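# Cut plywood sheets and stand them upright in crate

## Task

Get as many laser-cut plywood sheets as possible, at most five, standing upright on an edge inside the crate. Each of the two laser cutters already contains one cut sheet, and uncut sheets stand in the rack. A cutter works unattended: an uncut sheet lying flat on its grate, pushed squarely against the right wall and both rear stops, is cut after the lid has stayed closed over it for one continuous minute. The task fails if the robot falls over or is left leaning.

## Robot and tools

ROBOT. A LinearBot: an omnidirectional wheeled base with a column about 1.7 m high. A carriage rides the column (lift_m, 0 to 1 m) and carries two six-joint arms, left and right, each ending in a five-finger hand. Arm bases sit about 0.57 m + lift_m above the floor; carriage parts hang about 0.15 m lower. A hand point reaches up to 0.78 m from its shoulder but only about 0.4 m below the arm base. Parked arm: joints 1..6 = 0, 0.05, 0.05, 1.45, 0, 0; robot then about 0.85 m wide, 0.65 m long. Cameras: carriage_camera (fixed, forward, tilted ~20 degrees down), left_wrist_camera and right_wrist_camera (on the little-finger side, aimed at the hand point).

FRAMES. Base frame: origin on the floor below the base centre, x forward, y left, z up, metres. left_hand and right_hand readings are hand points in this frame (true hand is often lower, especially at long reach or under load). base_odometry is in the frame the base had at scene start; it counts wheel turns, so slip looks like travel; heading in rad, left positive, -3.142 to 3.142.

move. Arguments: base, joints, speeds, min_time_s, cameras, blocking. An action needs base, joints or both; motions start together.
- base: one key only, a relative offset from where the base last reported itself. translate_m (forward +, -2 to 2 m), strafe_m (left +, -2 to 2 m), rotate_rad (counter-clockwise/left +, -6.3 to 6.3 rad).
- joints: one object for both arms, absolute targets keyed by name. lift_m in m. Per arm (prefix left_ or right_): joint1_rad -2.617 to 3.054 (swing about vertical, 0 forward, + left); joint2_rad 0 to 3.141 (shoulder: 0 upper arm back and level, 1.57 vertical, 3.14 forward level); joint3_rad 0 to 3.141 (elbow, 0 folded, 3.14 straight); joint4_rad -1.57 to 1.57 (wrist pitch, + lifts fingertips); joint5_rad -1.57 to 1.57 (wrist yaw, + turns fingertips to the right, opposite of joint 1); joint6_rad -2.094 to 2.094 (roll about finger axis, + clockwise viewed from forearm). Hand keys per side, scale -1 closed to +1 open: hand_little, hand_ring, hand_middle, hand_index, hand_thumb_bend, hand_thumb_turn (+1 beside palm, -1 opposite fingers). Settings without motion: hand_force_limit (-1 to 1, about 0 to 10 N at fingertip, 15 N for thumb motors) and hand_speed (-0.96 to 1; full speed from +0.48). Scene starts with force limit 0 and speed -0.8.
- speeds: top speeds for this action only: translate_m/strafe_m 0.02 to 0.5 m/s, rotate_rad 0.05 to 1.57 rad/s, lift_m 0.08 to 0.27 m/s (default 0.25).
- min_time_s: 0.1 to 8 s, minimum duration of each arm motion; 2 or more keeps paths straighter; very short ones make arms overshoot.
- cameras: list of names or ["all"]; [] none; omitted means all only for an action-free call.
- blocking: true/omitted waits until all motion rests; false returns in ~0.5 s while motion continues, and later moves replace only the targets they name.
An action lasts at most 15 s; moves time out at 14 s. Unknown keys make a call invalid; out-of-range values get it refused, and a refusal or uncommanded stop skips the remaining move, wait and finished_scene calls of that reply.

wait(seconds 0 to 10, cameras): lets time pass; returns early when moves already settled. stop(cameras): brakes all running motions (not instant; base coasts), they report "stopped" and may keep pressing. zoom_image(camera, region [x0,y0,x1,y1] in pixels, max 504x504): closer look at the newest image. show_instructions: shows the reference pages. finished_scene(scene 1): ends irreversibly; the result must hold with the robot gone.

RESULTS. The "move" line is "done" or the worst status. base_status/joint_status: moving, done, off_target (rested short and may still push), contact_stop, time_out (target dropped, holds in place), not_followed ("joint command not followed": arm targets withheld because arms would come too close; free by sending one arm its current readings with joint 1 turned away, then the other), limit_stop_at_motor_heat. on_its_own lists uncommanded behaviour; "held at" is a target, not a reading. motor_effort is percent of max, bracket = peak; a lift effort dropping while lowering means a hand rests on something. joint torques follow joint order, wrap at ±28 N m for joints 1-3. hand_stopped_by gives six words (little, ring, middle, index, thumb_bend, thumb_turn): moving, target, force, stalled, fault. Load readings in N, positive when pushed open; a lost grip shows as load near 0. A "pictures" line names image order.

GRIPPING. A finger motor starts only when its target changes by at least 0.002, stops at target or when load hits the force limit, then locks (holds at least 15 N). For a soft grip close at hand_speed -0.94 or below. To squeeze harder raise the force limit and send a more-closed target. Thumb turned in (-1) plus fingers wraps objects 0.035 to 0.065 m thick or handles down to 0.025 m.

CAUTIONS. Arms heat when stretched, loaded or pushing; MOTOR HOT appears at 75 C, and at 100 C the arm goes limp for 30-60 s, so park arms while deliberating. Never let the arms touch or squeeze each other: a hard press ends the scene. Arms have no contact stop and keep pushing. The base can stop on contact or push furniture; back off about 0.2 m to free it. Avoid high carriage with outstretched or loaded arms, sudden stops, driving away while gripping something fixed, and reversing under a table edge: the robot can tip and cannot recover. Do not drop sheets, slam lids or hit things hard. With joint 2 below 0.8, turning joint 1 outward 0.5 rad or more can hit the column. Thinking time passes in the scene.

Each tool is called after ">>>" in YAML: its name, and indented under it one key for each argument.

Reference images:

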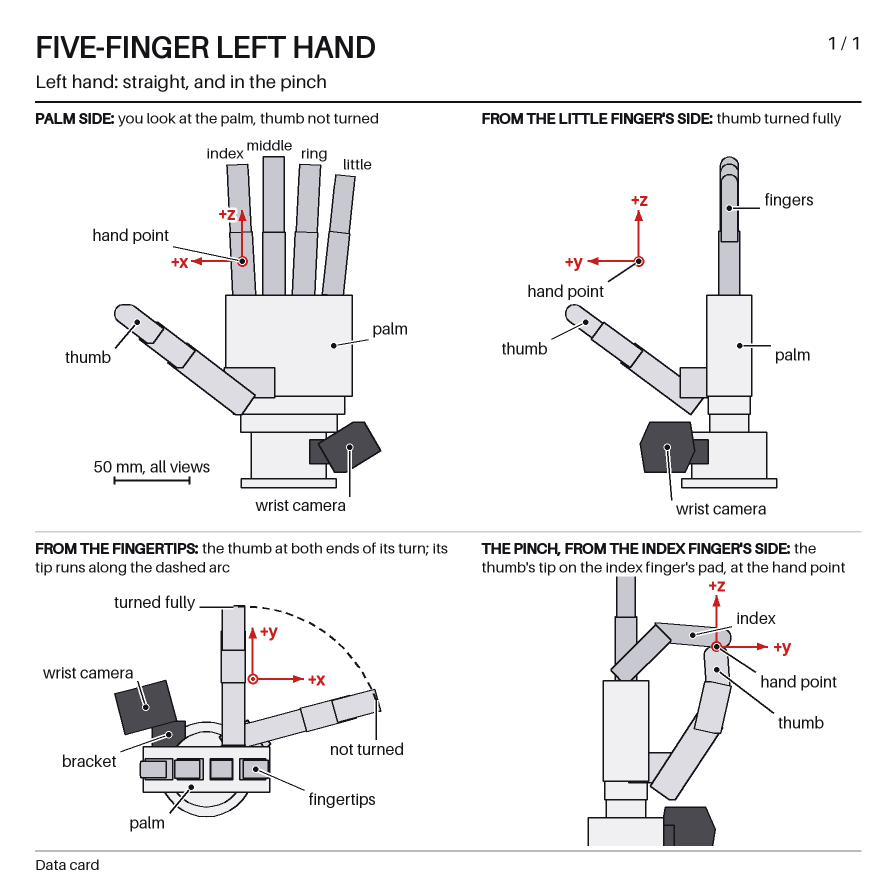

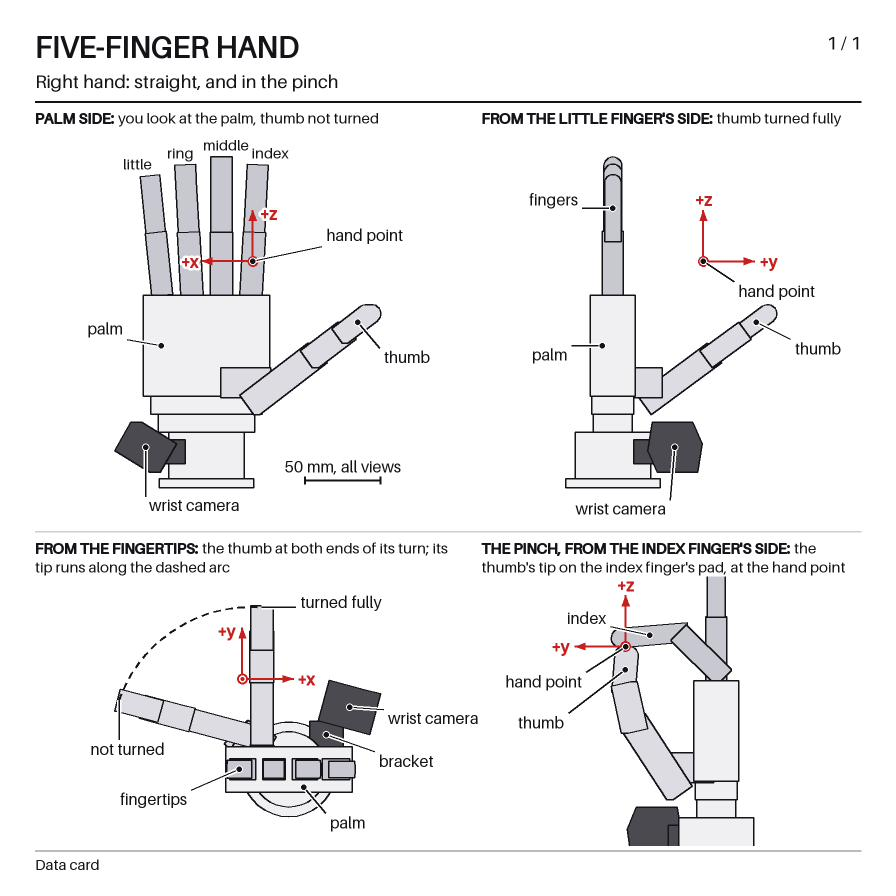

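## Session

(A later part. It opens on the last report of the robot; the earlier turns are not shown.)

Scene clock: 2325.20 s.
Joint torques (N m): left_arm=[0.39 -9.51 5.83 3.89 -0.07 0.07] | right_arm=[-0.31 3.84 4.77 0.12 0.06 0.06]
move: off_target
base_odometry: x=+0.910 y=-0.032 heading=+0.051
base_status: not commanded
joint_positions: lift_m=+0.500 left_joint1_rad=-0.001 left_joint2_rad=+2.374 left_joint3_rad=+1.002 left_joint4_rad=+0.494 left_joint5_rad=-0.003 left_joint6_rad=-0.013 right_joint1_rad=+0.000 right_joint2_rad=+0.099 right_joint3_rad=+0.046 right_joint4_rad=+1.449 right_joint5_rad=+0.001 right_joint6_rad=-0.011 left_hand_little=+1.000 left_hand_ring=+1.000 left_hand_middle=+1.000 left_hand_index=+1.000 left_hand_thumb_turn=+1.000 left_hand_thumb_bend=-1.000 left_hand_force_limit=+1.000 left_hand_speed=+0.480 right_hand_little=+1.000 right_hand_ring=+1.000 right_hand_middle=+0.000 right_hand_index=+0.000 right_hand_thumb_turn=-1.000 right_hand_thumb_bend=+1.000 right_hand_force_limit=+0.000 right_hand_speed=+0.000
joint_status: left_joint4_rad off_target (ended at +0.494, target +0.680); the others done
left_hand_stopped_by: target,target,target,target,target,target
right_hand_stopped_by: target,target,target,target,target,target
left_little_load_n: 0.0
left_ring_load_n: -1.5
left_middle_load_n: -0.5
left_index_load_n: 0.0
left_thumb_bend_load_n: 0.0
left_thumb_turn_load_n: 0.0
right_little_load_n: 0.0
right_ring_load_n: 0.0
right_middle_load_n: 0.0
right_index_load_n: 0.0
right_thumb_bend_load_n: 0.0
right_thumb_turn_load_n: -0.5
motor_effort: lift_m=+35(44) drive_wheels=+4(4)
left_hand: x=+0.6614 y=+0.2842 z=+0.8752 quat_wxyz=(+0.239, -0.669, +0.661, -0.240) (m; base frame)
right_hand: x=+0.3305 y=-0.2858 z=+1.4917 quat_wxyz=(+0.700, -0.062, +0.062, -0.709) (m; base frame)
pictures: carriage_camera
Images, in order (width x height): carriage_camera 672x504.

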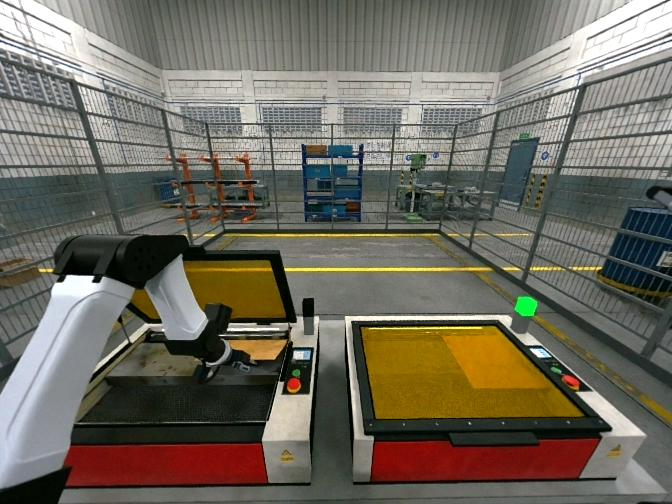

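>>> move:
  base: {"translate_m": 0.015}
  joints: {"lift_m": 0.52, "left_joint4_rad": 0.88}
  speeds: {"lift_m": 0.08, "translate_m": 0.04}
  min_time_s: 1

>>> move:
  base: {"translate_m": 0.015}
  joints: {"lift_m": 0.535, "left_joint4_rad": 1.0}
  speeds: {"lift_m": 0.08, "translate_m": 0.04}
  min_time_s: 1
  cameras: ["carriage_camera", "left_wrist_camera"]

>>> zoom_image:
  camera: "carriage_camera"
  region: [180, 280, 320, 420]

Scene clock: 2331.03 s.
Joint torques (N m): left_arm=[0.39 -9.88 5.89 2.65 -0.02 0.03] | right_arm=[-0.31 3.77 4.78 0.13 0.06 0.06]
move: done
base_odometry: x=+0.925 y=-0.032 heading=+0.051
base_status: done
joint_positions: lift_m=+0.520 left_joint1_rad=-0.001 left_joint2_rad=+2.374 left_joint3_rad=+1.006 left_joint4_rad=+0.848 left_joint5_rad=-0.010 left_joint6_rad=-0.008 right_joint1_rad=+0.000 right_joint2_rad=+0.099 right_joint3_rad=+0.046 right_joint4_rad=+1.448 right_joint5_rad=+0.001 right_joint6_rad=-0.011 left_hand_little=+1.000 left_hand_ring=+1.000 left_hand_middle=+1.000 left_hand_index=+1.000 left_hand_thumb_turn=+1.000 left_hand_thumb_bend=-1.000 left_hand_force_limit=+1.000 left_hand_speed=+0.480 right_hand_little=+1.000 right_hand_ring=+1.000 right_hand_middle=+0.000 right_hand_index=+0.000 right_hand_thumb_turn=-1.000 right_hand_thumb_bend=+1.000 right_hand_force_limit=+0.000 right_hand_speed=+0.000
joint_status: all done
left_hand_stopped_by: target,target,target,target,target,target
right_hand_stopped_by: target,target,target,target,target,target
left_little_load_n: 0.0
left_ring_load_n: 0.0
left_middle_load_n: -0.5
left_index_load_n: 0.0
left_thumb_bend_load_n: 0.5
left_thumb_turn_load_n: 0.0
right_little_load_n: 0.0
right_ring_load_n: 0.0
right_middle_load_n: 0.0
right_index_load_n: 0.0
right_thumb_bend_load_n: 0.0
right_thumb_turn_load_n: 0.0
motor_effort: lift_m=+35(43) drive_wheels=+3(11)
left_hand: x=+0.7406 y=+0.2856 z=+0.9552 quat_wxyz=(+0.356, -0.616, +0.608, -0.354) (m; base frame)
right_hand: x=+0.3309 y=-0.2858 z=+1.5116 quat_wxyz=(+0.700, -0.062, +0.062, -0.708) (m; base frame)
pictures: none

Scene clock: 2332.33 s.
Joint torques (N m): left_arm=[0.39 -10.04 5.83 2.63 -0.02 0.02] | right_arm=[-0.29 3.88 4.79 0.11 0.06 0.06]
move: done
base_odometry: x=+0.940 y=-0.031 heading=+0.051
base_status: done
joint_positions: lift_m=+0.535 left_joint1_rad=-0.001 left_joint2_rad=+2.374 left_joint3_rad=+1.008 left_joint4_rad=+0.977 left_joint5_rad=-0.009 left_joint6_rad=-0.008 right_joint1_rad=+0.000 right_joint2_rad=+0.099 right_joint3_rad=+0.046 right_joint4_rad=+1.449 right_joint5_rad=+0.001 right_joint6_rad=-0.011 left_hand_little=+1.000 left_hand_ring=+1.000 left_hand_middle=+1.000 left_hand_index=+1.000 left_hand_thumb_turn=+1.000 left_hand_thumb_bend=-1.000 left_hand_force_limit=+1.000 left_hand_speed=+0.480 right_hand_little=+1.000 right_hand_ring=+1.000 right_hand_middle=+0.000 right_hand_index=+0.000 right_hand_thumb_turn=-1.000 right_hand_thumb_bend=+1.000 right_hand_force_limit=+0.000 right_hand_speed=+0.000
joint_status: all done
left_hand_stopped_by: target,target,target,target,target,target
right_hand_stopped_by: target,target,target,target,target,target
left_little_load_n: 0.0
left_ring_load_n: 0.0
left_middle_load_n: 0.0
left_index_load_n: 0.0
left_thumb_bend_load_n: 0.0
left_thumb_turn_load_n: 0.0
right_little_load_n: 0.0
right_ring_load_n: 0.0
right_middle_load_n: 0.0
right_index_load_n: 0.0
right_thumb_bend_load_n: 0.0
right_thumb_turn_load_n: 0.0
motor_effort: lift_m=+37(43) drive_wheels=-1(10)
left_hand: x=+0.7633 y=+0.2855 z=+0.9982 quat_wxyz=(+0.395, -0.591, +0.583, -0.393) (m; base frame)
right_hand: x=+0.3306 y=-0.2858 z=+1.5265 quat_wxyz=(+0.700, -0.062, +0.062, -0.709) (m; base frame)
pictures: carriage_camera, left_wrist_camera
Images, in order (width x height): carriage_camera 672x504, left_wrist_camera 672x504.

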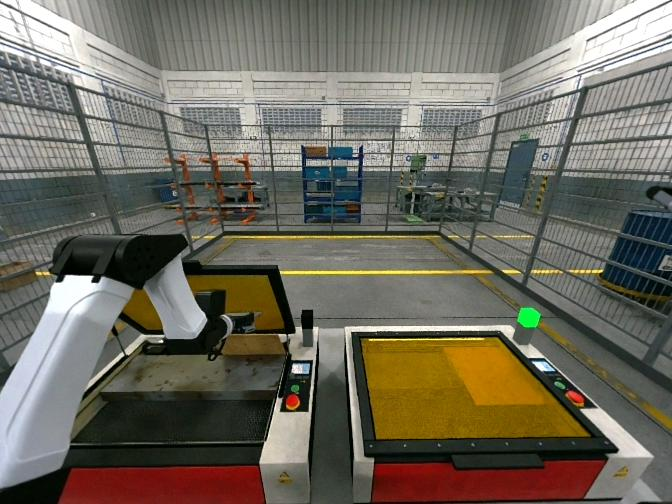

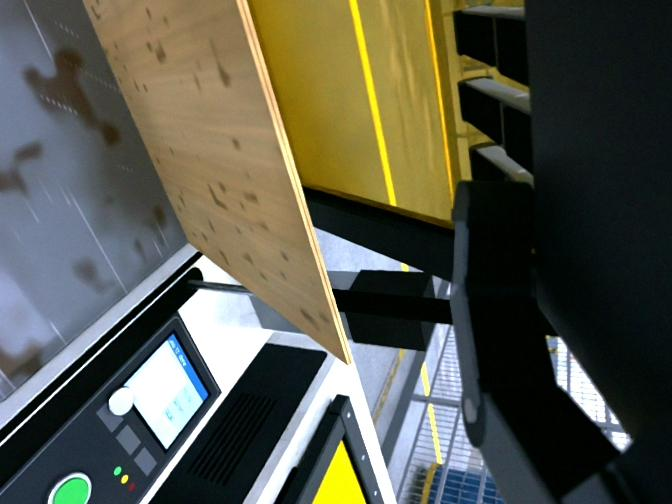

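Scaled by 3.600 from the camera's 672x504 image, which has a finer 960x720 frame.

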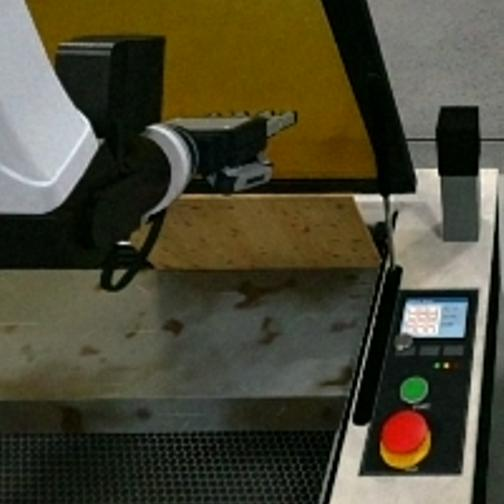

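>>> move:
  base: {"translate_m": -0.18}
  speeds: {"translate_m": 0.1}
  cameras: ["carriage_camera"]

>>> zoom_image:
  camera: "carriage_camera"
  region: [160, 230, 340, 380]

Scene clock: 2346.17 s.
Joint torques (N m): left_arm=[0.39 -10.11 5.82 2.64 -0.03 0.02] | right_arm=[-0.29 3.89 4.71 0.11 0.06 0.06]
move: done
base_odometry: x=+0.760 y=-0.040 heading=+0.051
base_status: done
joint_positions: lift_m=+0.535 left_joint1_rad=-0.001 left_joint2_rad=+2.374 left_joint3_rad=+1.008 left_joint4_rad=+0.980 left_joint5_rad=-0.009 left_joint6_rad=-0.008 right_joint1_rad=+0.000 right_joint2_rad=+0.099 right_joint3_rad=+0.046 right_joint4_rad=+1.449 right_joint5_rad=+0.001 right_joint6_rad=-0.011 left_hand_little=+1.000 left_hand_ring=+1.000 left_hand_middle=+1.000 left_hand_index=+1.000 left_hand_thumb_turn=+1.000 left_hand_thumb_bend=-1.000 left_hand_force_limit=+1.000 left_hand_speed=+0.480 right_hand_little=+1.000 right_hand_ring=+1.000 right_hand_middle=+0.000 right_hand_index=+0.000 right_hand_thumb_turn=-1.000 right_hand_thumb_bend=+1.000 right_hand_force_limit=+0.000 right_hand_speed=+0.000
joint_status: not commanded
left_hand_stopped_by: target,target,target,target,target,target
right_hand_stopped_by: target,target,target,target,target,target
left_little_load_n: 0.0
left_ring_load_n: 0.0
left_middle_load_n: 0.5
left_index_load_n: 0.0
left_thumb_bend_load_n: 0.0
left_thumb_turn_load_n: 0.0
right_little_load_n: 0.0
right_ring_load_n: 0.0
right_middle_load_n: 0.0
right_index_load_n: 0.0
right_thumb_bend_load_n: 0.0
right_thumb_turn_load_n: 0.0
motor_effort: lift_m=+36(37) drive_wheels=+2(9)
left_hand: x=+0.7638 y=+0.2855 z=+0.9989 quat_wxyz=(+0.396, -0.591, +0.583, -0.394) (m; base frame)
right_hand: x=+0.3304 y=-0.2858 z=+1.5266 quat_wxyz=(+0.700, -0.061, +0.062, -0.709) (m; base frame)
pictures: carriage_camera
Images, in order (width x height): carriage_camera 672x504.

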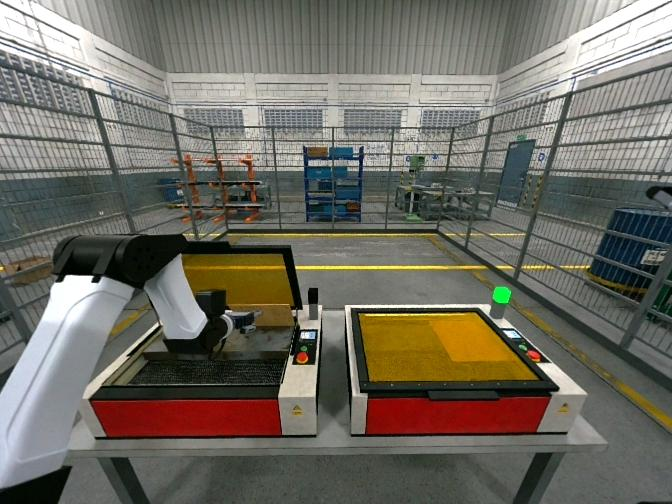

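Scaled by 2.800 from the camera's 672x504 image, which has a finer 960x720 frame.

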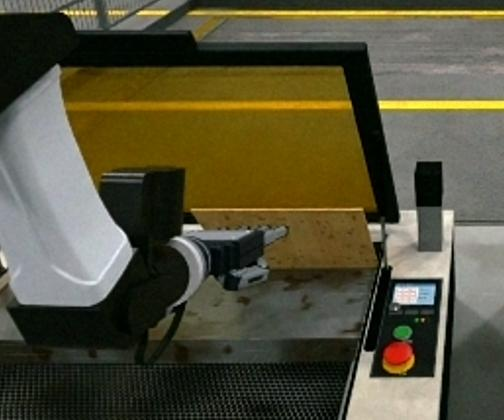

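>>> move:
  base: {"translate_m": -0.03}
  speeds: {"translate_m": 0.1}

>>> move:
  base: {"strafe_m": 0.013}
  joints: {"lift_m": 0.3, "left_joint1_rad": 0, "left_joint5_rad": 0, "left_joint2_rad": 2.492, "left_joint3_rad": 1.454, "left_joint4_rad": 1.488, "left_hand_thumb_bend": 1, "left_hand_thumb_turn": -1}
  speeds: {"strafe_m": 0.1}
  min_time_s: 2

>>> move:
  base: {"translate_m": 0.08}
  joints: {"lift_m": 0.282}
  speeds: {"translate_m": 0.1}
  cameras: ["carriage_camera", "left_wrist_camera"]

>>> zoom_image:
  camera: "carriage_camera"
  region: [180, 200, 340, 340]

Scene clock: 2359.43 s.
Joint torques (N m): left_arm=[0.32 -9.98 5.85 2.63 -0.02 0.03] | right_arm=[-0.31 3.81 4.78 0.13 0.06 0.06]
move: done
base_odometry: x=+0.730 y=-0.042 heading=+0.051
base_status: done
joint_positions: lift_m=+0.535 left_joint1_rad=-0.001 left_joint2_rad=+2.374 left_joint3_rad=+1.008 left_joint4_rad=+0.982 left_joint5_rad=-0.009 left_joint6_rad=-0.008 right_joint1_rad=+0.000 right_joint2_rad=+0.099 right_joint3_rad=+0.046 right_joint4_rad=+1.448 right_joint5_rad=+0.001 right_joint6_rad=-0.011 left_hand_little=+1.000 left_hand_ring=+1.000 left_hand_middle=+1.000 left_hand_index=+1.000 left_hand_thumb_turn=+1.000 left_hand_thumb_bend=-1.000 left_hand_force_limit=+1.000 left_hand_speed=+0.480 right_hand_little=+1.000 right_hand_ring=+1.000 right_hand_middle=+0.000 right_hand_index=+0.000 right_hand_thumb_turn=-1.000 right_hand_thumb_bend=+1.000 right_hand_force_limit=+0.000 right_hand_speed=+0.000
joint_status: not commanded
left_hand_stopped_by: target,target,target,target,target,target
right_hand_stopped_by: target,target,target,target,target,target
left_little_load_n: 0.0
left_ring_load_n: 0.0
left_middle_load_n: 0.0
left_index_load_n: 0.0
left_thumb_bend_load_n: 0.0
left_thumb_turn_load_n: 0.0
right_little_load_n: 0.0
right_ring_load_n: 0.0
right_middle_load_n: 0.0
right_index_load_n: 0.0
right_thumb_bend_load_n: 0.0
right_thumb_turn_load_n: 0.0
motor_effort: lift_m=+37(37) drive_wheels=+2(10)
left_hand: x=+0.7640 y=+0.2855 z=+0.9992 quat_wxyz=(+0.396, -0.590, +0.582, -0.394) (m; base frame)
right_hand: x=+0.3307 y=-0.2858 z=+1.5265 quat_wxyz=(+0.700, -0.062, +0.062, -0.708) (m; base frame)
pictures: none

Scene clock: 2361.73 s.
Joint torques (N m): left_arm=[0.17 -9.63 7.73 2.42 -0.05 0.03] | right_arm=[-0.28 3.84 4.77 0.13 0.06 0.06]
move: done
base_odometry: x=+0.729 y=-0.029 heading=+0.051
base_status: done
joint_positions: lift_m=+0.300 left_joint1_rad=+0.002 left_joint2_rad=+2.475 left_joint3_rad=+1.427 left_joint4_rad=+1.466 left_joint5_rad=-0.006 left_joint6_rad=-0.008 right_joint1_rad=-0.001 right_joint2_rad=+0.099 right_joint3_rad=+0.046 right_joint4_rad=+1.448 right_joint5_rad=+0.001 right_joint6_rad=-0.011 left_hand_little=+1.000 left_hand_ring=+1.000 left_hand_middle=+1.000 left_hand_index=+1.000 left_hand_thumb_turn=-1.000 left_hand_thumb_bend=+1.000 left_hand_force_limit=+1.000 left_hand_speed=+0.480 right_hand_little=+1.000 right_hand_ring=+1.000 right_hand_middle=+0.000 right_hand_index=+0.000 right_hand_thumb_turn=-1.000 right_hand_thumb_bend=+1.000 right_hand_force_limit=+0.000 right_hand_speed=+0.000
joint_status: all done
left_hand_stopped_by: target,target,target,target,target,target
right_hand_stopped_by: target,target,target,target,target,target
left_little_load_n: 0.0
left_ring_load_n: 0.0
left_middle_load_n: 0.0
left_index_load_n: 0.0
left_thumb_bend_load_n: 0.0
left_thumb_turn_load_n: 0.0
right_little_load_n: 0.0
right_ring_load_n: 0.0
right_middle_load_n: 0.0
right_index_load_n: 0.0
right_thumb_bend_load_n: 0.0
right_thumb_turn_load_n: 0.0
motor_effort: lift_m=+30(30) drive_wheels=+1(5)
left_hand: x=+0.8907 y=+0.2868 z=+1.0007 quat_wxyz=(+0.592, -0.389, +0.382, -0.594) (m; base frame)
right_hand: x=+0.3307 y=-0.2858 z=+1.2921 quat_wxyz=(+0.700, -0.062, +0.062, -0.709) (m; base frame)
pictures: none

Scene clock: 2363.30 s.
Joint torques (N m): left_arm=[0.17 -10.84 7.1 2.25 -0.05 0.03] | right_arm=[-0.28 3.81 4.77 0.13 0.06 0.06]
move: done
base_odometry: x=+0.809 y=-0.025 heading=+0.051
base_status: done
joint_positions: lift_m=+0.282 left_joint1_rad=+0.002 left_joint2_rad=+2.488 left_joint3_rad=+1.433 left_joint4_rad=+1.481 left_joint5_rad=-0.006 left_joint6_rad=-0.008 right_joint1_rad=-0.001 right_joint2_rad=+0.099 right_joint3_rad=+0.046 right_joint4_rad=+1.449 right_joint5_rad=+0.001 right_joint6_rad=-0.011 left_hand_little=+1.000 left_hand_ring=+1.000 left_hand_middle=+1.000 left_hand_index=+1.000 left_hand_thumb_turn=-1.000 left_hand_thumb_bend=+1.000 left_hand_force_limit=+1.000 left_hand_speed=+0.480 right_hand_little=+1.000 right_hand_ring=+1.000 right_hand_middle=+0.000 right_hand_index=+0.000 right_hand_thumb_turn=-1.000 right_hand_thumb_bend=+1.000 right_hand_force_limit=+0.000 right_hand_speed=+0.000
joint_status: all done
left_hand_stopped_by: target,target,target,target,target,target
right_hand_stopped_by: target,target,target,target,target,target
left_little_load_n: 0.0
left_ring_load_n: 0.0
left_middle_load_n: 0.0
left_index_load_n: 0.0
left_thumb_bend_load_n: 0.0
left_thumb_turn_load_n: 0.0
right_little_load_n: 0.0
right_ring_load_n: 0.0
right_middle_load_n: 0.0
right_index_load_n: 0.0
right_thumb_bend_load_n: 0.0
right_thumb_turn_load_n: 0.0
motor_effort: lift_m=+30(31) drive_wheels=-2(7)
left_hand: x=+0.8911 y=+0.2868 z=+0.9806 quat_wxyz=(+0.594, -0.387, +0.379, -0.595) (m; base frame)
right_hand: x=+0.3306 y=-0.2858 z=+1.2741 quat_wxyz=(+0.700, -0.062, +0.062, -0.709) (m; base frame)
pictures: carriage_camera, left_wrist_camera
Images, in order (width x height): carriage_camera 672x504, left_wrist_camera 672x504.

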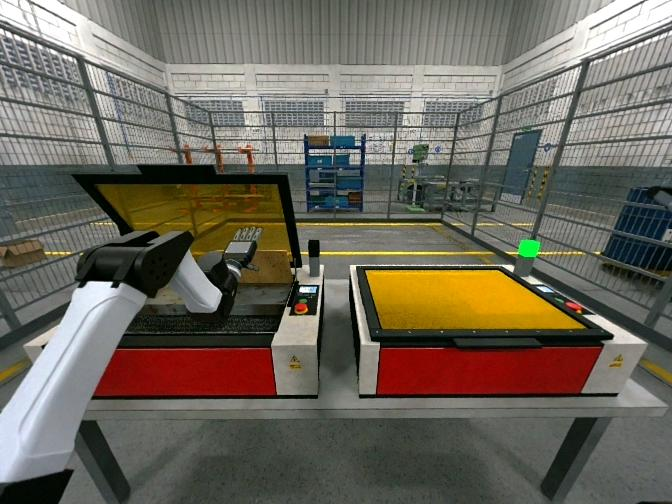

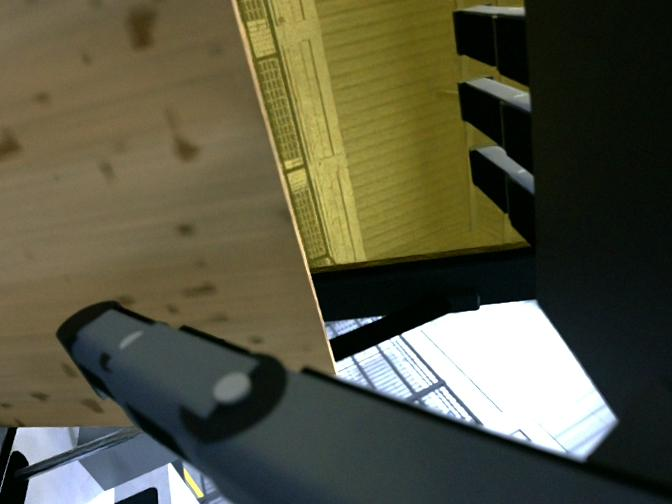

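Scaled by 3.150 from the camera's 672x504 image, which has a finer 960x720 frame.

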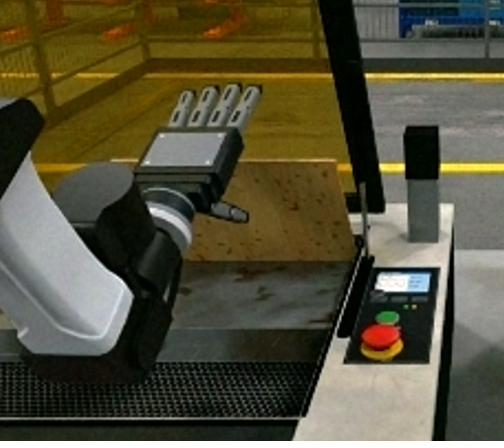

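>>> move:
  base: {"translate_m": 0.033}
  speeds: {"translate_m": 0.06}

>>> move:
  joints: {"left_hand_speed": 0.0, "left_hand_force_limit": 0.2, "left_hand_index": 0.0, "left_hand_middle": 0.0, "left_hand_thumb_bend": 0.0}
  cameras: ["left_wrist_camera"]

Scene clock: 2367.33 s.
Joint torques (N m): left_arm=[0.05 -10.91 7.16 2.27 -0.05 0.03] | right_arm=[-0.29 3.85 4.77 0.11 0.06 0.06]
move: done
base_odometry: x=+0.842 y=-0.023 heading=+0.051
base_status: done
joint_positions: lift_m=+0.282 left_joint1_rad=+0.002 left_joint2_rad=+2.488 left_joint3_rad=+1.433 left_joint4_rad=+1.481 left_joint5_rad=-0.006 left_joint6_rad=-0.008 right_joint1_rad=-0.001 right_joint2_rad=+0.099 right_joint3_rad=+0.046 right_joint4_rad=+1.450 right_joint5_rad=+0.001 right_joint6_rad=-0.011 left_hand_little=+1.000 left_hand_ring=+1.000 left_hand_middle=+1.000 left_hand_index=+1.000 left_hand_thumb_turn=-1.000 left_hand_thumb_bend=+1.000 left_hand_force_limit=+1.000 left_hand_speed=+0.480 right_hand_little=+1.000 right_hand_ring=+1.000 right_hand_middle=+0.000 right_hand_index=+0.000 right_hand_thumb_turn=-1.000 right_hand_thumb_bend=+1.000 right_hand_force_limit=+0.000 right_hand_speed=+0.000
joint_status: not commanded
left_hand_stopped_by: target,target,target,target,target,target
right_hand_stopped_by: target,target,target,target,target,target
left_little_load_n: 0.0
left_ring_load_n: 0.0
left_middle_load_n: 0.0
left_index_load_n: -0.5
left_thumb_bend_load_n: 0.0
left_thumb_turn_load_n: 0.0
right_little_load_n: 0.0
right_ring_load_n: 0.0
right_middle_load_n: 0.0
right_index_load_n: 0.0
right_thumb_bend_load_n: 0.0
right_thumb_turn_load_n: 0.0
motor_effort: lift_m=+30(30) drive_wheels=-2(12)
left_hand: x=+0.8911 y=+0.2868 z=+0.9806 quat_wxyz=(+0.594, -0.387, +0.379, -0.595) (m; base frame)
right_hand: x=+0.3303 y=-0.2858 z=+1.2743 quat_wxyz=(+0.700, -0.061, +0.061, -0.709) (m; base frame)
pictures: none

Scene clock: 2368.53 s.
Joint torques (N m): left_arm=[0.17 -10.81 7.17 2.28 -0.05 0.03] | right_arm=[-0.28 3.85 4.77 0.11 0.06 0.06]
move: done
base_odometry: x=+0.842 y=-0.023 heading=+0.051
base_status: not commanded
joint_positions: lift_m=+0.282 left_joint1_rad=+0.002 left_joint2_rad=+2.488 left_joint3_rad=+1.433 left_joint4_rad=+1.481 left_joint5_rad=-0.006 left_joint6_rad=-0.008 right_joint1_rad=-0.001 right_joint2_rad=+0.099 right_joint3_rad=+0.046 right_joint4_rad=+1.450 right_joint5_rad=+0.001 right_joint6_rad=-0.011 left_hand_little=+1.000 left_hand_ring=+1.000 left_hand_middle=+0.000 left_hand_index=+0.000 left_hand_thumb_turn=-1.000 left_hand_thumb_bend=+0.000 left_hand_force_limit=+0.200 left_hand_speed=+0.000 right_hand_little=+1.000 right_hand_ring=+1.000 right_hand_middle=+0.000 right_hand_index=+0.000 right_hand_thumb_turn=-1.000 right_hand_thumb_bend=+1.000 right_hand_force_limit=+0.000 right_hand_speed=+0.000
joint_status: all done
left_hand_stopped_by: target,target,target,target,target,target
right_hand_stopped_by: target,target,target,target,target,target
left_little_load_n: 0.0
left_ring_load_n: 0.0
left_middle_load_n: 0.0
left_index_load_n: 0.0
left_thumb_bend_load_n: 0.5
left_thumb_turn_load_n: 0.0
right_little_load_n: 0.0
right_ring_load_n: 0.0
right_middle_load_n: 0.0
right_index_load_n: 0.0
right_thumb_bend_load_n: 0.0
right_thumb_turn_load_n: 0.0
motor_effort: lift_m=+30(30) drive_wheels=-2(2)
left_hand: x=+0.8911 y=+0.2868 z=+0.9806 quat_wxyz=(+0.594, -0.387, +0.379, -0.595) (m; base frame)
right_hand: x=+0.3303 y=-0.2858 z=+1.2743 quat_wxyz=(+0.700, -0.061, +0.061, -0.709) (m; base frame)
pictures: left_wrist_camera
Images, in order (width x height): left_wrist_camera 672x504.

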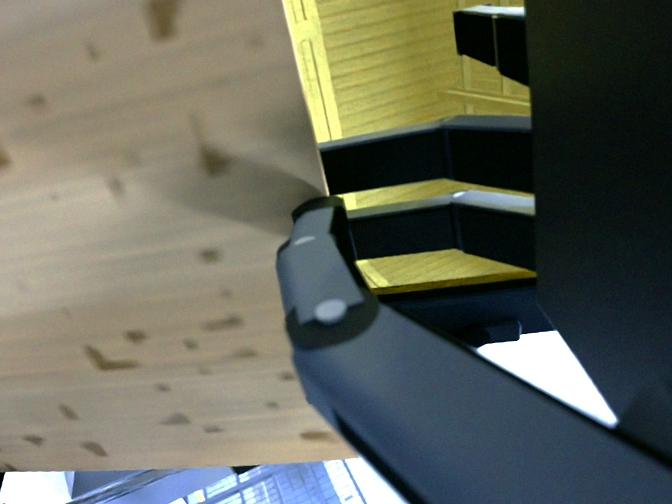

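>>> move:
  base: {"translate_m": 0.012}
  joints: {"lift_m": 0.262}
  speeds: {"translate_m": 0.04, "lift_m": 0.08}
  cameras: ["left_wrist_camera"]

Scene clock: 2371.03 s.
Joint torques (N m): left_arm=[0.2 -10.89 7.24 2.25 -0.05 0.03] | right_arm=[-0.29 3.85 4.77 0.13 0.06 0.06]
move: done
base_odometry: x=+0.854 y=-0.022 heading=+0.052
base_status: done
joint_positions: lift_m=+0.262 left_joint1_rad=+0.002 left_joint2_rad=+2.489 left_joint3_rad=+1.433 left_joint4_rad=+1.484 left_joint5_rad=-0.006 left_joint6_rad=-0.008 right_joint1_rad=-0.001 right_joint2_rad=+0.099 right_joint3_rad=+0.046 right_joint4_rad=+1.448 right_joint5_rad=+0.001 right_joint6_rad=-0.011 left_hand_little=+1.000 left_hand_ring=+1.000 left_hand_middle=+0.000 left_hand_index=+0.000 left_hand_thumb_turn=-1.000 left_hand_thumb_bend=+0.000 left_hand_force_limit=+0.200 left_hand_speed=+0.000 right_hand_little=+1.000 right_hand_ring=+1.000 right_hand_middle=+0.000 right_hand_index=+0.000 right_hand_thumb_turn=-1.000 right_hand_thumb_bend=+1.000 right_hand_force_limit=+0.000 right_hand_speed=+0.000
joint_status: all done
left_hand_stopped_by: target,target,target,target,target,target
right_hand_stopped_by: target,target,target,target,target,target
left_little_load_n: 0.0
left_ring_load_n: 0.0
left_middle_load_n: 0.0
left_index_load_n: 0.0
left_thumb_bend_load_n: 0.0
left_thumb_turn_load_n: -0.5
right_little_load_n: 0.0
right_ring_load_n: 0.0
right_middle_load_n: 0.0
right_index_load_n: 0.0
right_thumb_bend_load_n: 0.0
right_thumb_turn_load_n: 0.0
motor_effort: lift_m=+30(31) drive_wheels=+4(12)
left_hand: x=+0.8910 y=+0.2868 z=+0.9610 quat_wxyz=(+0.594, -0.386, +0.378, -0.596) (m; base frame)
right_hand: x=+0.3307 y=-0.2858 z=+1.2541 quat_wxyz=(+0.700, -0.062, +0.062, -0.709) (m; base frame)
pictures: left_wrist_camera
Images, in order (width x height): left_wrist_camera 672x504.

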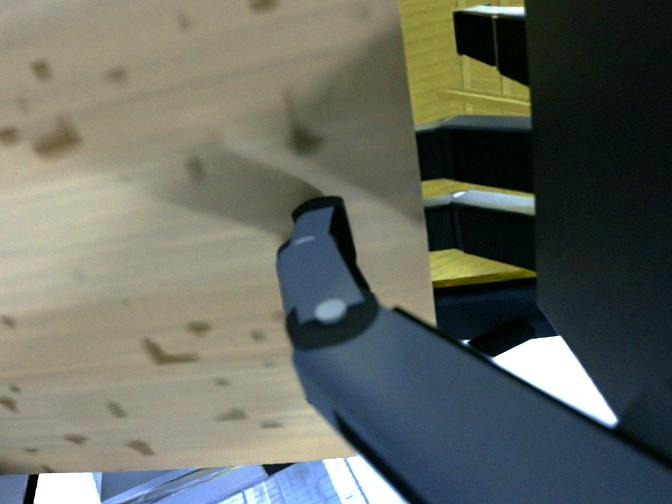

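>>> move:
  joints: {"left_hand_speed": -0.85, "left_hand_force_limit": 0.2, "left_hand_index": -0.6, "left_hand_middle": -0.6}

>>> move:
  joints: {"left_hand_speed": -0.75, "left_hand_force_limit": 1.0, "left_hand_index": -0.5, "left_hand_middle": -0.5, "left_hand_thumb_bend": -0.1}
  cameras: ["left_wrist_camera"]

Scene clock: 2375.03 s.
Joint torques (N m): left_arm=[0.17 -10.89 7.13 2.21 -0.04 0.03] | right_arm=[-0.28 3.85 4.78 0.13 0.06 0.06]
move: off_target
base_odometry: x=+0.854 y=-0.022 heading=+0.052
base_status: not commanded
joint_positions: lift_m=+0.262 left_joint1_rad=+0.002 left_joint2_rad=+2.489 left_joint3_rad=+1.433 left_joint4_rad=+1.486 left_joint5_rad=-0.007 left_joint6_rad=-0.008 right_joint1_rad=-0.001 right_joint2_rad=+0.099 right_joint3_rad=+0.046 right_joint4_rad=+1.448 right_joint5_rad=+0.001 right_joint6_rad=-0.011 left_hand_little=+1.000 left_hand_ring=+1.000 left_hand_middle=-0.176 left_hand_index=-0.176 left_hand_thumb_turn=-1.000 left_hand_thumb_bend=+0.001 left_hand_force_limit=+0.200 left_hand_speed=-0.850 right_hand_little=+1.000 right_hand_ring=+1.000 right_hand_middle=+0.000 right_hand_index=+0.000 right_hand_thumb_turn=-1.000 right_hand_thumb_bend=+1.000 right_hand_force_limit=+0.000 right_hand_speed=+0.000
joint_status: left_hand_middle off_target (ended at -0.176, target -0.600); left_hand_index off_target (ended at -0.176, target -0.600); the others done
left_hand_stopped_by: target,target,force,force,target,target
right_hand_stopped_by: target,target,target,target,target,target
left_little_load_n: 0.0
left_ring_load_n: 0.0
left_middle_load_n: 7.5
left_index_load_n: 8.0
left_thumb_bend_load_n: 2.0
left_thumb_turn_load_n: -1.0
right_little_load_n: 0.0
right_ring_load_n: 0.0
right_middle_load_n: 0.0
right_index_load_n: 0.0
right_thumb_bend_load_n: 0.0
right_thumb_turn_load_n: 0.0
motor_effort: lift_m=+30(30) drive_wheels=+4(4)
left_hand: x=+0.8909 y=+0.2869 z=+0.9616 quat_wxyz=(+0.595, -0.386, +0.378, -0.596) (m; base frame)
right_hand: x=+0.3307 y=-0.2858 z=+1.2541 quat_wxyz=(+0.700, -0.062, +0.062, -0.709) (m; base frame)
pictures: none

Scene clock: 2375.57 s.
Joint torques (N m): left_arm=[0.17 -10.89 7.12 2.21 -0.04 0.03] | right_arm=[-0.28 3.84 4.78 0.13 0.06 0.06]
move: off_target
base_odometry: x=+0.854 y=-0.022 heading=+0.052
base_status: not commanded
joint_positions: lift_m=+0.262 left_joint1_rad=+0.002 left_joint2_rad=+2.489 left_joint3_rad=+1.433 left_joint4_rad=+1.486 left_joint5_rad=-0.007 left_joint6_rad=-0.008 right_joint1_rad=-0.001 right_joint2_rad=+0.099 right_joint3_rad=+0.046 right_joint4_rad=+1.448 right_joint5_rad=+0.001 right_joint6_rad=-0.011 left_hand_little=+1.000 left_hand_ring=+1.000 left_hand_middle=-0.184 left_hand_index=-0.184 left_hand_thumb_turn=-1.000 left_hand_thumb_bend=-0.034 left_hand_force_limit=+1.000 left_hand_speed=-0.750 right_hand_little=+1.000 right_hand_ring=+1.000 right_hand_middle=+0.000 right_hand_index=+0.000 right_hand_thumb_turn=-1.000 right_hand_thumb_bend=+1.000 right_hand_force_limit=+0.000 right_hand_speed=+0.000
joint_status: left_hand_middle off_target (ended at -0.184, target -0.500); left_hand_index off_target (ended at -0.184, target -0.500); left_hand_thumb_bend off_target (ended at -0.034, target -0.100); the others done
left_hand_stopped_by: target,target,force,force,force,target
right_hand_stopped_by: target,target,target,target,target,target
left_little_load_n: 0.0
left_ring_load_n: 0.0
left_middle_load_n: 11.5
left_index_load_n: 11.5
left_thumb_bend_load_n: 14.0
left_thumb_turn_load_n: 0.0
right_little_load_n: 0.0
right_ring_load_n: 0.0
right_middle_load_n: 0.0
right_index_load_n: 0.0
right_thumb_bend_load_n: 0.5
right_thumb_turn_load_n: 0.0
motor_effort: lift_m=+30(30) drive_wheels=+4(4)
left_hand: x=+0.8909 y=+0.2869 z=+0.9616 quat_wxyz=(+0.595, -0.386, +0.378, -0.596) (m; base frame)
right_hand: x=+0.3307 y=-0.2858 z=+1.2541 quat_wxyz=(+0.700, -0.062, +0.062, -0.709) (m; base frame)
pictures: left_wrist_camera
Images, in order (width x height): left_wrist_camera 672x504.

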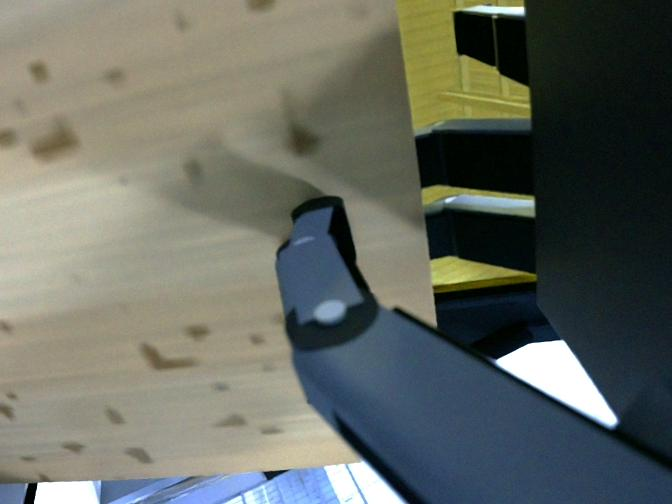

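>>> move:
  base: {"translate_m": -0.03}
  joints: {"lift_m": 0.33}
  speeds: {"translate_m": 0.05, "lift_m": 0.1}

>>> move:
  base: {"translate_m": -0.08}
  joints: {"lift_m": 0.43}
  speeds: {"translate_m": 0.08, "lift_m": 0.1}

>>> move:
  base: {"translate_m": -0.52}
  joints: {"lift_m": 0.5, "left_hand_index": -0.6, "left_hand_middle": -0.6, "left_hand_thumb_bend": -0.2}
  speeds: {"translate_m": 0.3, "lift_m": 0.1}
  cameras: ["carriage_camera", "left_wrist_camera"]

Scene clock: 2380.03 s.
Joint torques (N m): left_arm=[0.09 -11.03 7.28 2.59 -0.04 0.01] | right_arm=[-0.28 3.85 4.79 0.11 0.06 0.06]
move: done
base_odometry: x=+0.824 y=-0.024 heading=+0.052
base_status: done
joint_positions: lift_m=+0.330 left_joint1_rad=+0.003 left_joint2_rad=+2.492 left_joint3_rad=+1.433 left_joint4_rad=+1.455 left_joint5_rad=-0.007 left_joint6_rad=-0.007 right_joint1_rad=-0.001 right_joint2_rad=+0.099 right_joint3_rad=+0.046 right_joint4_rad=+1.449 right_joint5_rad=+0.001 right_joint6_rad=-0.011 left_hand_little=+1.000 left_hand_ring=+1.000 left_hand_middle=-0.184 left_hand_index=-0.184 left_hand_thumb_turn=-1.000 left_hand_thumb_bend=-0.034 left_hand_force_limit=+1.000 left_hand_speed=-0.750 right_hand_little=+1.000 right_hand_ring=+1.000 right_hand_middle=+0.000 right_hand_index=+0.000 right_hand_thumb_turn=-1.000 right_hand_thumb_bend=+1.000 right_hand_force_limit=+0.000 right_hand_speed=+0.000
joint_status: all done
left_hand_stopped_by: target,target,force,force,force,target
right_hand_stopped_by: target,target,target,target,target,target
left_little_load_n: 0.0
left_ring_load_n: 0.0
left_middle_load_n: 9.0
left_index_load_n: 7.0
left_thumb_bend_load_n: 9.5
left_thumb_turn_load_n: -0.5
right_little_load_n: 0.0
right_ring_load_n: 0.0
right_middle_load_n: 0.0
right_index_load_n: 0.0
right_thumb_bend_load_n: 0.0
right_thumb_turn_load_n: 0.0
motor_effort: lift_m=+36(43) drive_wheels=+2(11)
left_hand: x=+0.8926 y=+0.2876 z=+1.0192 quat_wxyz=(+0.589, -0.395, +0.387, -0.589) (m; base frame)
right_hand: x=+0.3304 y=-0.2858 z=+1.3216 quat_wxyz=(+0.700, -0.062, +0.061, -0.709) (m; base frame)
pictures: none

Scene clock: 2381.73 s.
Joint torques (N m): left_arm=[0.05 -11.51 7.16 2.72 -0.04 0.01] | right_arm=[-0.28 3.86 4.77 0.12 0.06 0.06]
move: done
base_odometry: x=+0.745 y=-0.028 heading=+0.052
base_status: done
joint_positions: lift_m=+0.430 left_joint1_rad=+0.003 left_joint2_rad=+2.496 left_joint3_rad=+1.433 left_joint4_rad=+1.447 left_joint5_rad=-0.007 left_joint6_rad=-0.007 right_joint1_rad=-0.001 right_joint2_rad=+0.099 right_joint3_rad=+0.046 right_joint4_rad=+1.449 right_joint5_rad=+0.001 right_joint6_rad=-0.011 left_hand_little=+1.000 left_hand_ring=+1.000 left_hand_middle=-0.184 left_hand_index=-0.184 left_hand_thumb_turn=-1.000 left_hand_thumb_bend=-0.034 left_hand_force_limit=+1.000 left_hand_speed=-0.750 right_hand_little=+1.000 right_hand_ring=+1.000 right_hand_middle=+0.000 right_hand_index=+0.000 right_hand_thumb_turn=-1.000 right_hand_thumb_bend=+1.000 right_hand_force_limit=+0.000 right_hand_speed=+0.000
joint_status: all done
left_hand_stopped_by: target,target,force,force,force,target
right_hand_stopped_by: target,target,target,target,target,target
left_little_load_n: 0.0
left_ring_load_n: 0.0
left_middle_load_n: 9.0
left_index_load_n: 7.5
left_thumb_bend_load_n: 9.5
left_thumb_turn_load_n: -0.5
right_little_load_n: 0.0
right_ring_load_n: 0.0
right_middle_load_n: 0.0
right_index_load_n: 0.0
right_thumb_bend_load_n: 0.0
right_thumb_turn_load_n: 0.0
motor_effort: lift_m=+36(43) drive_wheels=+0(10)
left_hand: x=+0.8931 y=+0.2876 z=+1.1140 quat_wxyz=(+0.586, -0.399, +0.391, -0.586) (m; base frame)
right_hand: x=+0.3304 y=-0.2858 z=+1.4217 quat_wxyz=(+0.700, -0.062, +0.061, -0.709) (m; base frame)
pictures: none

Scene clock: 2384.97 s.
Joint torques (N m): left_arm=[0.12 -11.43 7.27 2.73 -0.04 0.01] | right_arm=[-0.28 3.89 4.77 0.13 0.06 0.06]
move: off_target
base_odometry: x=+0.225 y=-0.055 heading=+0.052
base_status: done
joint_positions: lift_m=+0.500 left_joint1_rad=+0.003 left_joint2_rad=+2.497 left_joint3_rad=+1.433 left_joint4_rad=+1.446 left_joint5_rad=-0.007 left_joint6_rad=-0.007 right_joint1_rad=-0.001 right_joint2_rad=+0.099 right_joint3_rad=+0.046 right_joint4_rad=+1.449 right_joint5_rad=+0.001 right_joint6_rad=-0.011 left_hand_little=+1.000 left_hand_ring=+1.000 left_hand_middle=-0.190 left_hand_index=-0.195 left_hand_thumb_turn=-1.000 left_hand_thumb_bend=-0.047 left_hand_force_limit=+1.000 left_hand_speed=-0.750 right_hand_little=+1.000 right_hand_ring=+1.000 right_hand_middle=+0.000 right_hand_index=+0.000 right_hand_thumb_turn=-1.000 right_hand_thumb_bend=+1.000 right_hand_force_limit=+0.000 right_hand_speed=+0.000
joint_status: left_hand_middle off_target (ended at -0.190, target -0.600); left_hand_index off_target (ended at -0.195, target -0.600); left_hand_thumb_bend off_target (ended at -0.047, target -0.200); the others done
left_hand_stopped_by: target,target,force,force,force,target
right_hand_stopped_by: target,target,target,target,target,target
left_little_load_n: 0.0
left_ring_load_n: 0.0
left_middle_load_n: 11.0
left_index_load_n: 11.5
left_thumb_bend_load_n: 14.5
left_thumb_turn_load_n: -0.5
right_little_load_n: 0.0
right_ring_load_n: 0.0
right_middle_load_n: 0.0
right_index_load_n: 0.0
right_thumb_bend_load_n: 0.0
right_thumb_turn_load_n: 0.0
motor_effort: lift_m=+36(42) drive_wheels=+0(11)
left_hand: x=+0.8932 y=+0.2876 z=+1.1832 quat_wxyz=(+0.586, -0.400, +0.392, -0.586) (m; base frame)
right_hand: x=+0.3306 y=-0.2858 z=+1.4916 quat_wxyz=(+0.700, -0.062, +0.062, -0.709) (m; base frame)
pictures: carriage_camera, left_wrist_camera
Images, in order (width x height): carriage_camera 672x504, left_wrist_camera 672x504.

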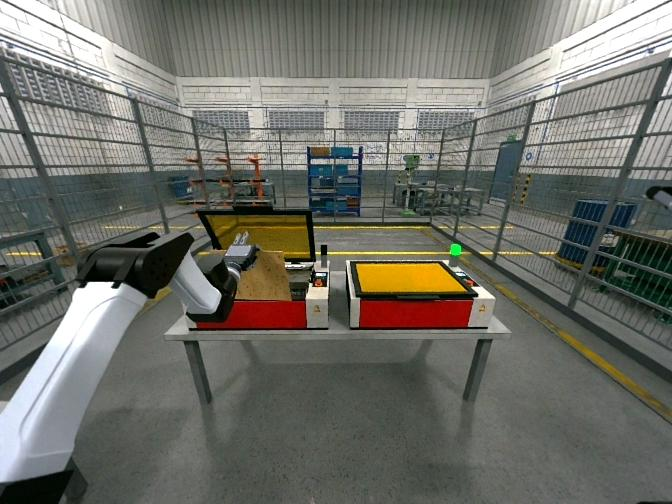

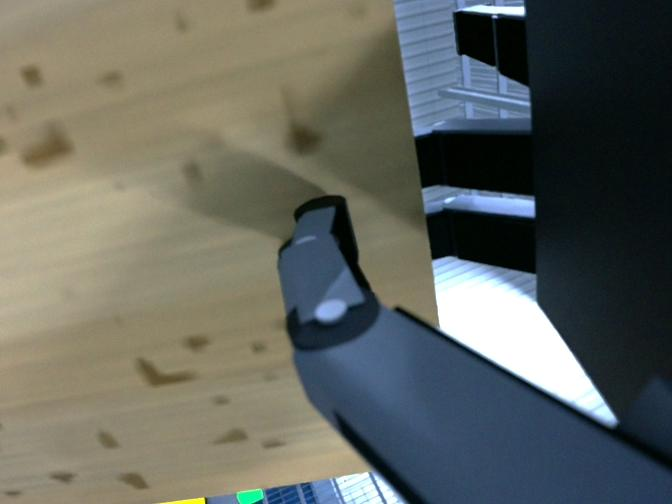

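>>> move:
  base: {"rotate_rad": 1.583}
  speeds: {"rotate_rad": 0.5}
  cameras: ["carriage_camera"]

Scene clock: 2408.43 s.
Joint torques (N m): left_arm=[-0.02 -11.56 7.13 2.73 -0.11 0.01] | right_arm=[-0.28 3.85 4.77 0.13 0.05 0.06]
move: done
base_odometry: x=+0.225 y=-0.055 heading=+1.635
base_status: done
joint_positions: lift_m=+0.500 left_joint1_rad=+0.005 left_joint2_rad=+2.497 left_joint3_rad=+1.433 left_joint4_rad=+1.446 left_joint5_rad=-0.001 left_joint6_rad=-0.007 right_joint1_rad=-0.001 right_joint2_rad=+0.099 right_joint3_rad=+0.046 right_joint4_rad=+1.449 right_joint5_rad=+0.001 right_joint6_rad=-0.011 left_hand_little=+1.000 left_hand_ring=+1.000 left_hand_middle=-0.190 left_hand_index=-0.195 left_hand_thumb_turn=-1.000 left_hand_thumb_bend=-0.047 left_hand_force_limit=+1.000 left_hand_speed=-0.750 right_hand_little=+1.000 right_hand_ring=+1.000 right_hand_middle=+0.000 right_hand_index=+0.000 right_hand_thumb_turn=-1.000 right_hand_thumb_bend=+1.000 right_hand_force_limit=+0.000 right_hand_speed=+0.000
joint_status: not commanded
left_hand_stopped_by: target,target,force,force,force,target
right_hand_stopped_by: target,target,target,target,target,target
left_little_load_n: 0.0
left_ring_load_n: 0.0
left_middle_load_n: 11.0
left_index_load_n: 11.0
left_thumb_bend_load_n: 14.5
left_thumb_turn_load_n: -0.5
right_little_load_n: 0.0
right_ring_load_n: 0.0
right_middle_load_n: -0.5
right_index_load_n: 0.0
right_thumb_bend_load_n: 0.0
right_thumb_turn_load_n: 0.0
motor_effort: lift_m=+36(36) drive_wheels=+5(9)
left_hand: x=+0.8931 y=+0.2882 z=+1.1831 quat_wxyz=(+0.586, -0.399, +0.393, -0.586) (m; base frame)
right_hand: x=+0.3306 y=-0.2858 z=+1.4916 quat_wxyz=(+0.700, -0.062, +0.062, -0.709) (m; base frame)
pictures: carriage_camera
Images, in order (width x height): carriage_camera 672x504.

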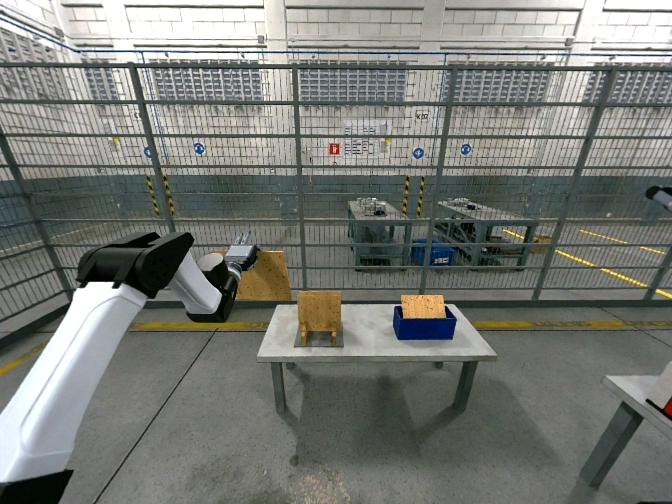

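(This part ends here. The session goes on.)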